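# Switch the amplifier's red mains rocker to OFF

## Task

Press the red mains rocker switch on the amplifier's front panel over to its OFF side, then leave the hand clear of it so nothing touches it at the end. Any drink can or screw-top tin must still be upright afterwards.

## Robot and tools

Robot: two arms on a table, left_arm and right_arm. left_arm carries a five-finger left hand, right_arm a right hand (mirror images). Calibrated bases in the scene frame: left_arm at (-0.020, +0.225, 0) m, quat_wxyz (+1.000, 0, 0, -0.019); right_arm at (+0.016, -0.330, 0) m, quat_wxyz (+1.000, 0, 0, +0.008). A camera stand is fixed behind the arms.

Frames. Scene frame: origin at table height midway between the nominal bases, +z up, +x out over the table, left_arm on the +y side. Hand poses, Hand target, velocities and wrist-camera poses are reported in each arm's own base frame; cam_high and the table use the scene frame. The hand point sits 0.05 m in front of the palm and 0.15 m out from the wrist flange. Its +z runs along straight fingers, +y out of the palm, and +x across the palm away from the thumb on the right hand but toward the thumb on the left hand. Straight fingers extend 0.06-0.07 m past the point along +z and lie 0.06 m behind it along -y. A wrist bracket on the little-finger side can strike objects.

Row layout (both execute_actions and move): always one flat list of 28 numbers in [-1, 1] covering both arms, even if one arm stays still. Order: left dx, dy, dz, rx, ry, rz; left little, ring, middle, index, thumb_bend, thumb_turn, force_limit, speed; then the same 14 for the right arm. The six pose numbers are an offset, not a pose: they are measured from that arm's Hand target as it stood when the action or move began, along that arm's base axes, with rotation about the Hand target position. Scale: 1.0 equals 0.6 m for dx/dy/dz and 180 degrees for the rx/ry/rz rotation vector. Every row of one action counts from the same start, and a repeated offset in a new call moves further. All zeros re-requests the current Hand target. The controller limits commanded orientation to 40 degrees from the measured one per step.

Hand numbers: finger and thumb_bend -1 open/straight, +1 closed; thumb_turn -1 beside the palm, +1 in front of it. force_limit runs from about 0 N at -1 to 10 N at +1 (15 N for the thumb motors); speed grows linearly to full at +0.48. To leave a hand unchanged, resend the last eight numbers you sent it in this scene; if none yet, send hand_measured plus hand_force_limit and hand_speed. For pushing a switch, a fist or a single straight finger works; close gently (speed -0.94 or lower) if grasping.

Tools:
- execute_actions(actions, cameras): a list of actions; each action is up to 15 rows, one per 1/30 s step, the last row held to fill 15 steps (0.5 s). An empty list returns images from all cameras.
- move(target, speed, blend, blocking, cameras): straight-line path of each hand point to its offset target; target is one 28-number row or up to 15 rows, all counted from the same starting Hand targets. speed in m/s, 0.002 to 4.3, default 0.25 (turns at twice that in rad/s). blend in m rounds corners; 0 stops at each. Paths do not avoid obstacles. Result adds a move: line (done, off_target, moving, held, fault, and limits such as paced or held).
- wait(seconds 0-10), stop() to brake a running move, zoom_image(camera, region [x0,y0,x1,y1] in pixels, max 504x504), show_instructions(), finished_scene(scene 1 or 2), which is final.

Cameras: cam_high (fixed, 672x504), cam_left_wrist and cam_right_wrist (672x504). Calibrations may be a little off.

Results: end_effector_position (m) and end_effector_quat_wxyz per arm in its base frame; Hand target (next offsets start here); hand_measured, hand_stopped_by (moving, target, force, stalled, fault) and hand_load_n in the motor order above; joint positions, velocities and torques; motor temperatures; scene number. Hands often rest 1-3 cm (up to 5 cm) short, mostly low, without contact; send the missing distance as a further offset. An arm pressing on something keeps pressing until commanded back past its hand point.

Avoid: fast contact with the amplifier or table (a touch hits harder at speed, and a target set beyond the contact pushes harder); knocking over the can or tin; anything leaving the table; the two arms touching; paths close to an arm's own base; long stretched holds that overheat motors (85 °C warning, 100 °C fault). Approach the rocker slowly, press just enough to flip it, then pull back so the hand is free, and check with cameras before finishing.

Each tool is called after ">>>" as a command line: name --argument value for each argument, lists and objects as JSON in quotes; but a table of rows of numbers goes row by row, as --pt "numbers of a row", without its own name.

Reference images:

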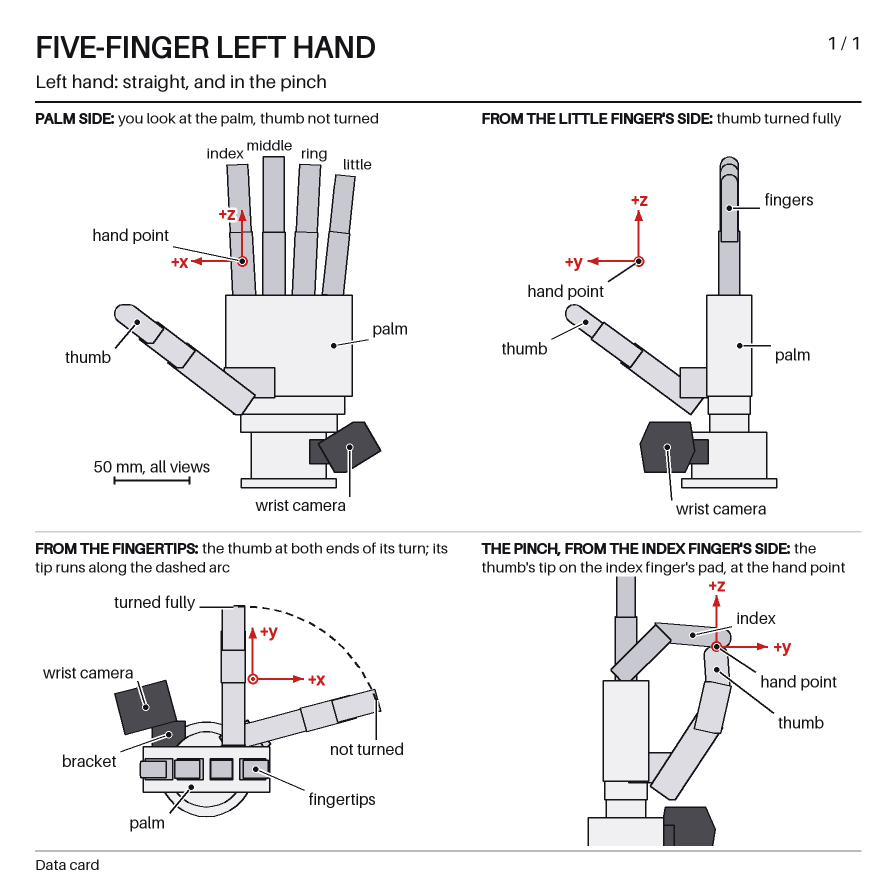

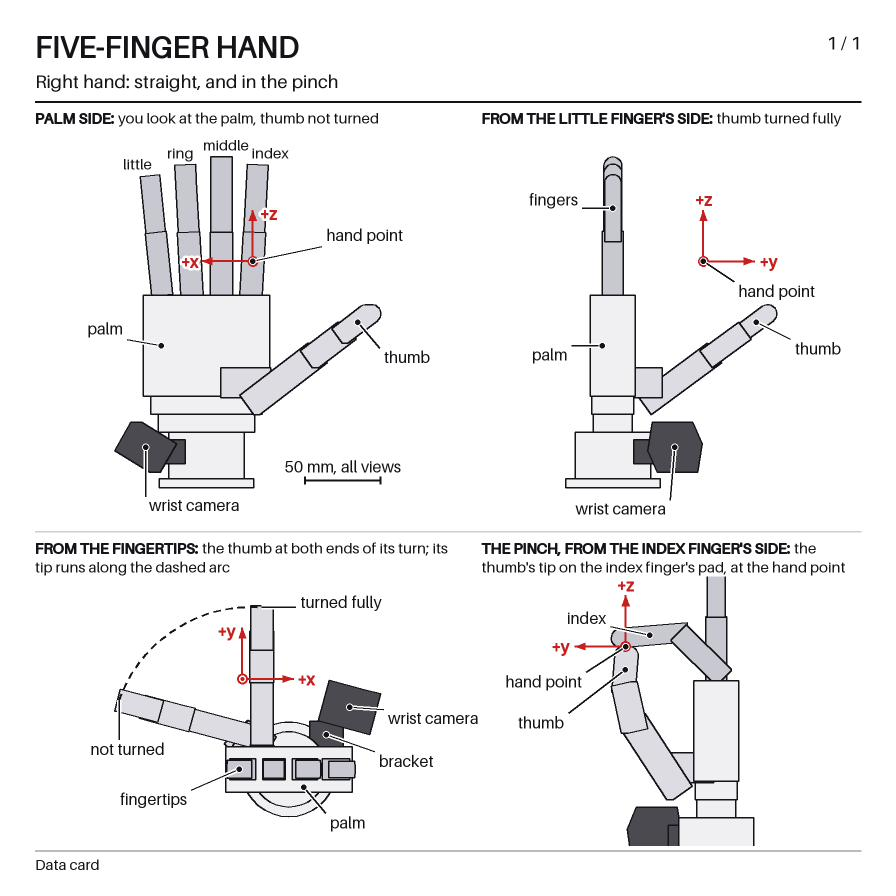

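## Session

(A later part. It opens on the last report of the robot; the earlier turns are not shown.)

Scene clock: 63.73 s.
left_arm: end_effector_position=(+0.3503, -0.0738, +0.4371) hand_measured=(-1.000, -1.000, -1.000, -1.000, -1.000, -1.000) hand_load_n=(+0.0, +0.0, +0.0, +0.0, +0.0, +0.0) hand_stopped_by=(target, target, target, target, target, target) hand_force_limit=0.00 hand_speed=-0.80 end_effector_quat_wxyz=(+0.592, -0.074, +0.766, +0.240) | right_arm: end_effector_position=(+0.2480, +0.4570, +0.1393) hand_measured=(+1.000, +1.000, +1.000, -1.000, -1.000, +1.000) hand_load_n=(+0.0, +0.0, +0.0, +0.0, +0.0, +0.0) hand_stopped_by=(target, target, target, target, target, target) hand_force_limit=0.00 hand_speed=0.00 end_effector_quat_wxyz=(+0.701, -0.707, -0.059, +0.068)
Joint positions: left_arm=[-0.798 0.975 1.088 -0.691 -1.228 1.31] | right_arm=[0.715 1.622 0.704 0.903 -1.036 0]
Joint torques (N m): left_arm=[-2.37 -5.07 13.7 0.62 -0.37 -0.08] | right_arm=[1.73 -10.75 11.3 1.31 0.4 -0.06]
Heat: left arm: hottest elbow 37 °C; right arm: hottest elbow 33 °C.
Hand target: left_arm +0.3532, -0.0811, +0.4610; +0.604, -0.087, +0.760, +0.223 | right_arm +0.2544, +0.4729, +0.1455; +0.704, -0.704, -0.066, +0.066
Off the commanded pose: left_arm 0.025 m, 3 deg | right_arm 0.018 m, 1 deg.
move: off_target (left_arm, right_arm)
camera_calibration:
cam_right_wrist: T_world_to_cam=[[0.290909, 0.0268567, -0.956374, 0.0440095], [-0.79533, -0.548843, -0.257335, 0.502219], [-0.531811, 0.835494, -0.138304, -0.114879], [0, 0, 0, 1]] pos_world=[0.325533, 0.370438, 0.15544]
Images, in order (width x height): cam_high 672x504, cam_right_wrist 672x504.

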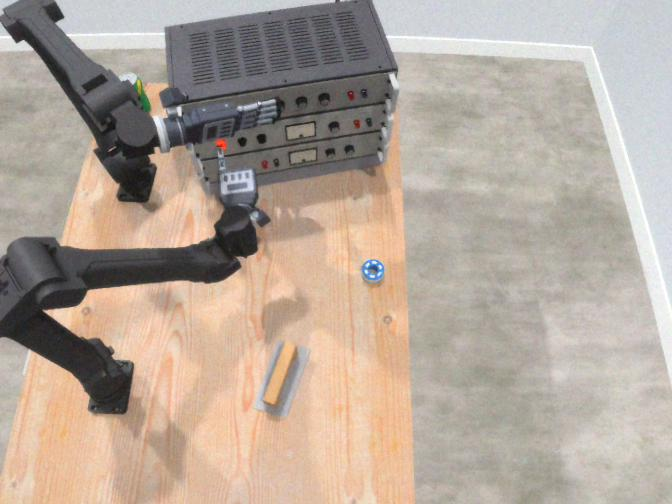

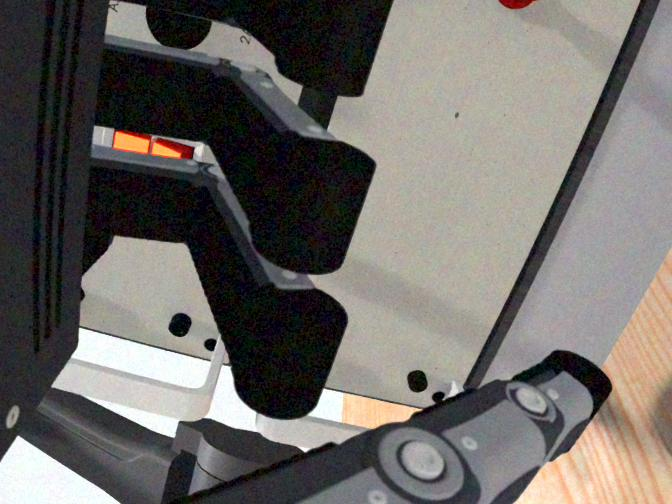

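>>> move --target '[0,0,0,0,0,0,-1,-1,-1,-1,-1,-1,0.0,-0.8, -0.001,0.0167,-0.018,0,0,0, 1,1,1,-1,-1,1,0.0,0.0]' --speed 0.05 --cameras '["cam_high","cam_right_wrist"]'

>>> zoom_image --camera "cam_high" --region '[205, 130, 245, 160]'

>>> zoom_image --camera "cam_right_wrist" --region '[80, 80, 240, 240]'

Scene clock: 65.40 s.
left_arm: end_effector_position=(+0.3503, -0.0738, +0.4371) hand_measured=(-1.000, -1.000, -1.000, -1.000, -1.000, -1.000) hand_load_n=(+0.0, +0.0, +0.0, +0.0, +0.0, +0.0) hand_stopped_by=(target, target, target, target, target, target) hand_force_limit=0.00 hand_speed=-0.80 end_effector_quat_wxyz=(+0.592, -0.074, +0.766, +0.240) | right_arm: end_effector_position=(+0.2484, +0.4580, +0.1384) hand_measured=(+1.000, +1.000, +1.000, -1.000, -1.000, +1.000) hand_load_n=(+0.0, +0.0, +0.0, +0.5, +0.5, +0.0) hand_stopped_by=(target, target, target, target, target, target) hand_force_limit=0.00 hand_speed=0.00 end_effector_quat_wxyz=(+0.704, -0.705, -0.061, +0.068)
Joint positions: left_arm=[-0.798 0.975 1.088 -0.691 -1.228 1.31] | right_arm=[0.715 1.632 0.705 0.926 -1.037 0.008]
Joint torques (N m): left_arm=[-1.96 -4.78 13.65 0.58 -0.41 -0.08] | right_arm=[2.73 -8.18 12.05 1.44 1.29 -0.09]
Heat: left arm: hottest elbow 38 °C; right arm: hottest elbow 33 °C.
Hand target: left_arm +0.3532, -0.0811, +0.4610; +0.604, -0.087, +0.760, +0.223 | right_arm +0.2538, +0.4829, +0.1348; +0.704, -0.704, -0.066, +0.066
Off the commanded pose: left_arm 0.025 m, 3 deg | right_arm 0.026 m, 1 deg.
move: off_target (left_arm, right_arm)
camera_calibration:
cam_right_wrist: T_world_to_cam=[[0.292847, 0.0344684, -0.955538, 0.0388782], [-0.793967, -0.548083, -0.2631, 0.502985], [-0.532783, 0.835713, -0.133137, -0.116061], [0, 0, 0, 1]] pos_world=[0.326132, 0.371331, 0.154033]
Images, in order (width x height): cam_high 672x504, cam_right_wrist 672x504.

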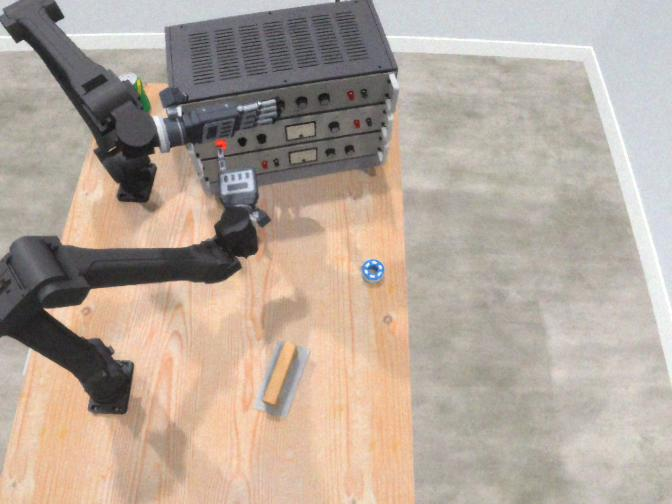

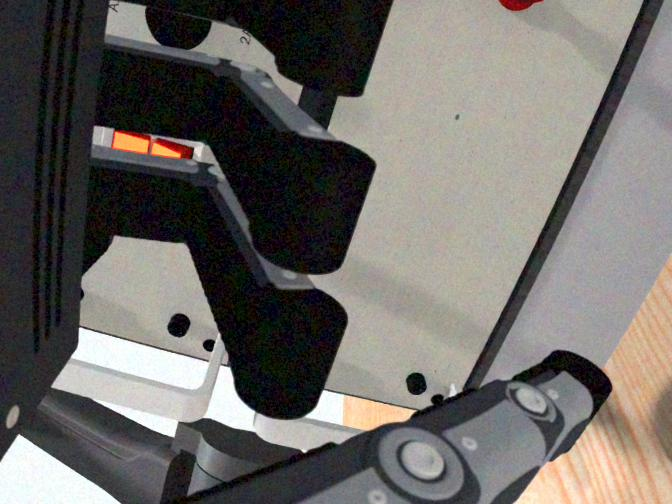

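Scaled by 12.600 from the camera's 672x504 image, which has a finer 960x720 frame.

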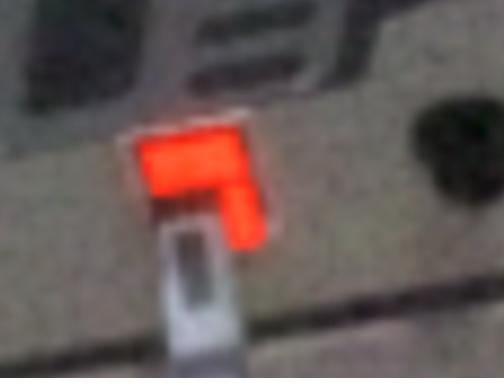

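Scaled by 3.150 from the camera's 672x504 image, which has a finer 960x720 frame.

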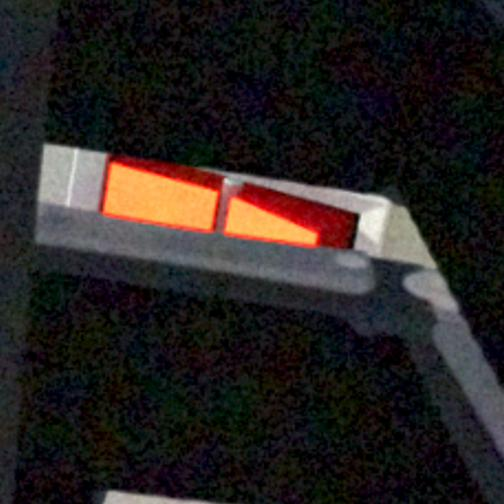

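>>> move --pt "0 0 0 0 0 0 -1 -1 -1 -1 -1 -1 0.0 -0.8 0.0 -0.065 0.007 0 0 0 1 1 1 -1 -1 1 0.0 0.0" --pt "0 0 0 0 0 0 -1 -1 -1 -1 -1 -1 0.0 -0.8 0.002 -0.02 0.007 0 0 0 1 1 1 -1 -1 1 0.0 0.0" --speed 0.06 --cameras '["cam_high"]'

>>> zoom_image --camera "cam_high" --region '[205, 130, 245, 160]'

Scene clock: 69.90 s.
left_arm: end_effector_position=(+0.3503, -0.0738, +0.4371) hand_measured=(-1.000, -1.000, -1.000, -1.000, -1.000, -1.000) hand_load_n=(+0.0, +0.0, +0.0, +0.0, +0.0, +0.0) hand_stopped_by=(target, target, target, target, target, target) hand_force_limit=0.00 hand_speed=-0.80 end_effector_quat_wxyz=(+0.592, -0.074, +0.766, +0.240) | right_arm: end_effector_position=(+0.2482, +0.4546, +0.1325) hand_measured=(+1.000, +1.000, +1.000, -1.000, -1.000, +1.000) hand_load_n=(+0.0, +0.5, +0.0, +0.0, +0.0, +0.0) hand_stopped_by=(target, target, target, target, target, target) hand_force_limit=0.00 hand_speed=0.00 end_effector_quat_wxyz=(+0.701, -0.708, -0.055, +0.070)
Joint positions: left_arm=[-0.798 0.975 1.088 -0.691 -1.228 1.31] | right_arm=[0.71 1.638 0.696 0.927 -1.038 0.009]
Joint torques (N m): left_arm=[-2.2 -4.89 13.67 0.58 -0.39 -0.09] | right_arm=[1.79 -11.05 11.38 1.21 0.29 -0.14]
Heat: left arm: hottest elbow 38 °C; right arm: hottest elbow 33 °C.
Hand target: left_arm +0.3532, -0.0811, +0.4610; +0.604, -0.087, +0.760, +0.223 | right_arm +0.2550, +0.4710, +0.1389; +0.704, -0.704, -0.066, +0.066
Off the commanded pose: left_arm 0.025 m, 3 deg | right_arm 0.019 m, 1 deg.
move: off_target (left_arm, right_arm)
Images, in order (width x height): cam_high 672x504.

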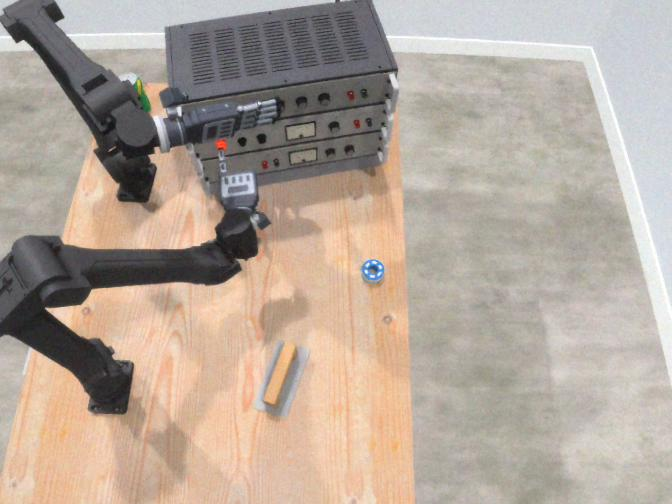

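Scaled by 12.600 from the camera's 672x504 image, which has a finer 960x720 frame.

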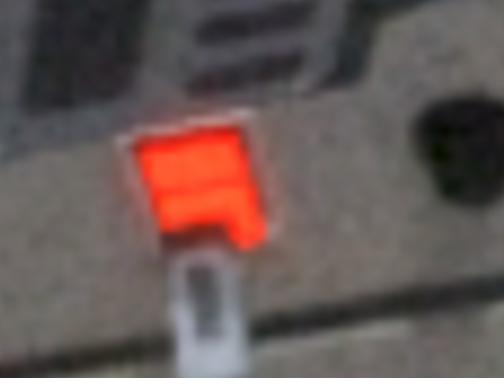

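>>> move --target '[0,0,0,0,0,0,-1,-1,-1,-1,-1,-1,0.0,-0.8, -0.002,0.025,0.001,0,0,0, 1,1,1,-1,-1,1,0.0,0.0]' --speed 0.05 --cameras '["cam_high","cam_right_wrist"]'

>>> zoom_image --camera "cam_high" --region '[205, 130, 245, 160]'

>>> zoom_image --camera "cam_right_wrist" --region '[80, 80, 240, 240]'

Scene clock: 71.10 s.
left_arm: end_effector_position=(+0.3503, -0.0738, +0.4371) hand_measured=(-1.000, -1.000, -1.000, -1.000, -1.000, -1.000) hand_load_n=(+0.0, +0.0, +0.0, +0.0, +0.0, +0.0) hand_stopped_by=(target, target, target, target, target, target) hand_force_limit=0.00 hand_speed=-0.80 end_effector_quat_wxyz=(+0.592, -0.074, +0.766, +0.240) | right_arm: end_effector_position=(+0.2491, +0.4585, +0.1319) hand_measured=(+1.000, +1.000, +1.000, -1.000, -1.000, +1.000) hand_load_n=(+0.0, +0.0, +0.0, +0.0, +0.0, +0.0) hand_stopped_by=(target, target, target, target, target, target) hand_force_limit=0.00 hand_speed=0.00 end_effector_quat_wxyz=(+0.701, -0.708, -0.054, +0.068)
Joint positions: left_arm=[-0.798 0.975 1.088 -0.691 -1.228 1.31] | right_arm=[0.717 1.645 0.703 0.927 -1.027 0.009]
Joint torques (N m): left_arm=[-2.26 -4.89 13.72 0.58 -0.39 -0.09] | right_arm=[3.14 -10.52 12.85 0.92 0.98 -0.12]
Heat: left arm: hottest elbow 38 °C; right arm: hottest elbow 33 °C.
Hand target: left_arm +0.3532, -0.0811, +0.4610; +0.604, -0.087, +0.760, +0.223 | right_arm +0.2538, +0.4859, +0.1395; +0.704, -0.704, -0.066, +0.066
Off the commanded pose: left_arm 0.025 m, 3 deg | right_arm 0.029 m, 2 deg.
move: off_target (left_arm, right_arm)
camera_calibration:
cam_right_wrist: T_world_to_cam=[[0.28264, 0.0228686, -0.958954, 0.0407084], [-0.801786, -0.543142, -0.249269, 0.499924], [-0.526549, 0.839329, -0.135178, -0.120013], [0, 0, 0, 1]] pos_world=[0.326133, 0.371329, 0.14743]
Images, in order (width x height): cam_high 672x504, cam_right_wrist 672x504.

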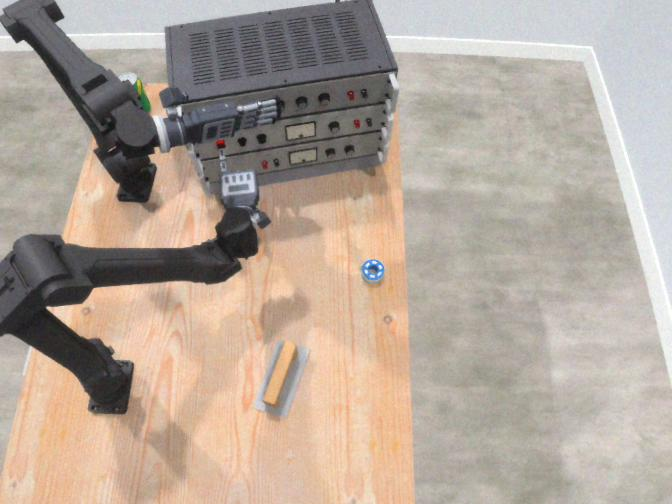

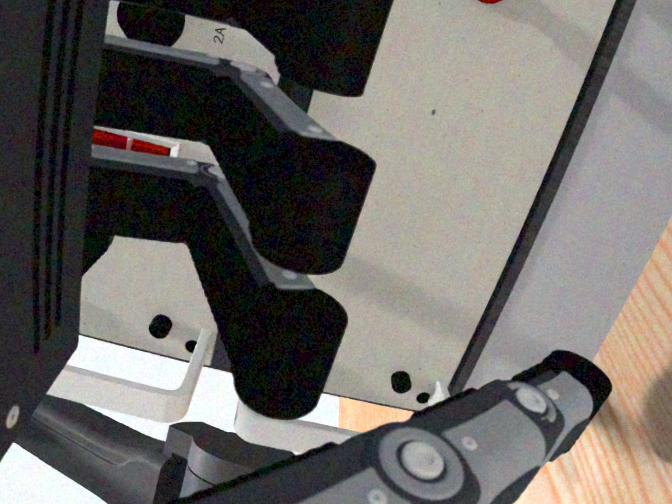

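Scaled by 12.600 from the camera's 672x504 image, which has a finer 960x720 frame.

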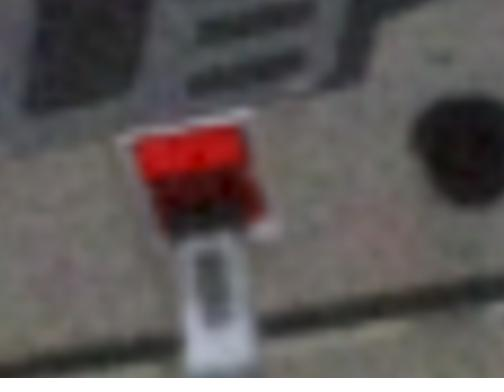

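Scaled by 3.150 from the camera's 672x504 image, which has a finer 960x720 frame.

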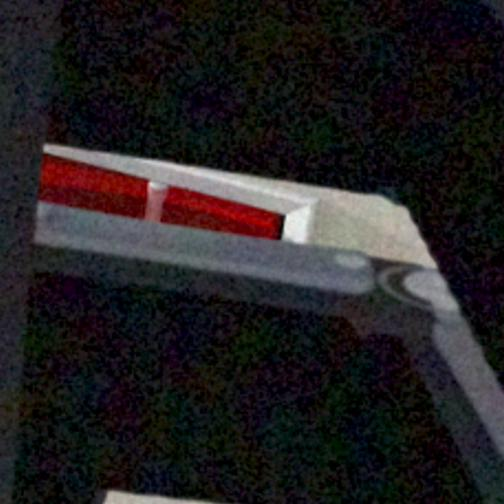

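>>> move --target '[0,0,0,0,0,0,-1,-1,-1,-1,-1,-1,0.0,-0.8, 0.02,-0.15,-0.01,0,0,0, 1,1,1,-1,-1,1,0.0,0.0]' --speed 0.15 --cameras '["cam_high","cam_right_wrist"]'

>>> zoom_image --camera "cam_high" --region '[205, 130, 245, 160]'

Scene clock: 72.73 s.
left_arm: end_effector_position=(+0.3503, -0.0738, +0.4371) hand_measured=(-1.000, -1.000, -1.000, -1.000, -1.000, -1.000) hand_load_n=(+0.0, +0.0, +0.0, +0.0, +0.0, +0.0) hand_stopped_by=(target, target, target, target, target, target) hand_force_limit=0.00 hand_speed=-0.80 end_effector_quat_wxyz=(+0.592, -0.074, +0.766, +0.240) | right_arm: end_effector_position=(+0.2631, +0.3972, +0.1255) hand_measured=(+1.000, +1.000, +1.000, -1.000, -1.000, +1.000) hand_load_n=(+0.0, +0.0, +0.0, +0.0, +0.0, +0.0) hand_stopped_by=(target, target, target, target, target, target) hand_force_limit=0.00 hand_speed=0.00 end_effector_quat_wxyz=(+0.698, -0.709, -0.055, +0.079)
Joint positions: left_arm=[-0.798 0.975 1.088 -0.691 -1.228 1.31] | right_arm=[0.572 1.616 0.639 0.945 -1.188 0.007]
Joint torques (N m): left_arm=[-2.32 -4.84 13.65 0.61 -0.38 -0.08] | right_arm=[0.21 -13.04 6.8 2.03 -0.18 -0.12]
Heat: left arm: hottest elbow 38 °C; right arm: hottest elbow 33 °C.
Hand target: left_arm +0.3532, -0.0811, +0.4610; +0.604, -0.087, +0.760, +0.223 | right_arm +0.2659, +0.3960, +0.1335; +0.704, -0.704, -0.066, +0.066
Off the commanded pose: left_arm 0.025 m, 3 deg | right_arm 0.009 m, 2 deg.
move: off_target (left_arm)
camera_calibration:
cam_right_wrist: T_world_to_cam=[[0.269298, 0.0214208, -0.962819, 0.0365858], [-0.795596, -0.558414, -0.23495, 0.478797], [-0.542684, 0.829286, -0.133337, -0.053997], [0, 0, 0, 1]] pos_world=[0.341773, 0.311362, 0.140519]
Images, in order (width x height): cam_high 672x504, cam_right_wrist 672x504.

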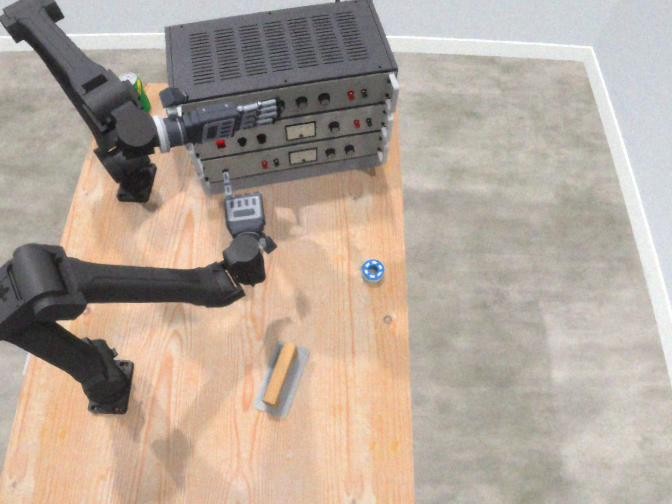

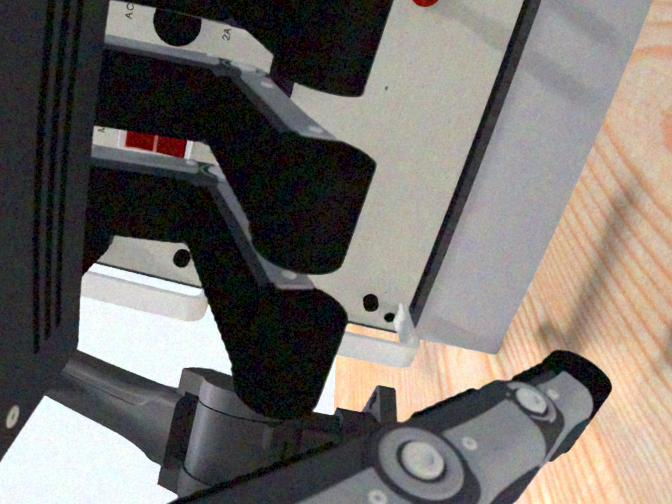

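Scaled by 12.600 from the camera's 672x504 image, which has a finer 960x720 frame.

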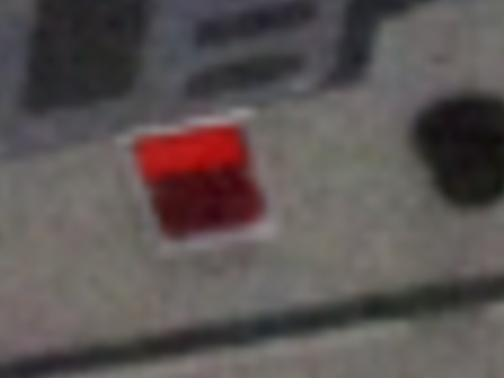

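Off and clear of the hand.

>>> finished_scene --scene 1

The scene is finished: the task was done.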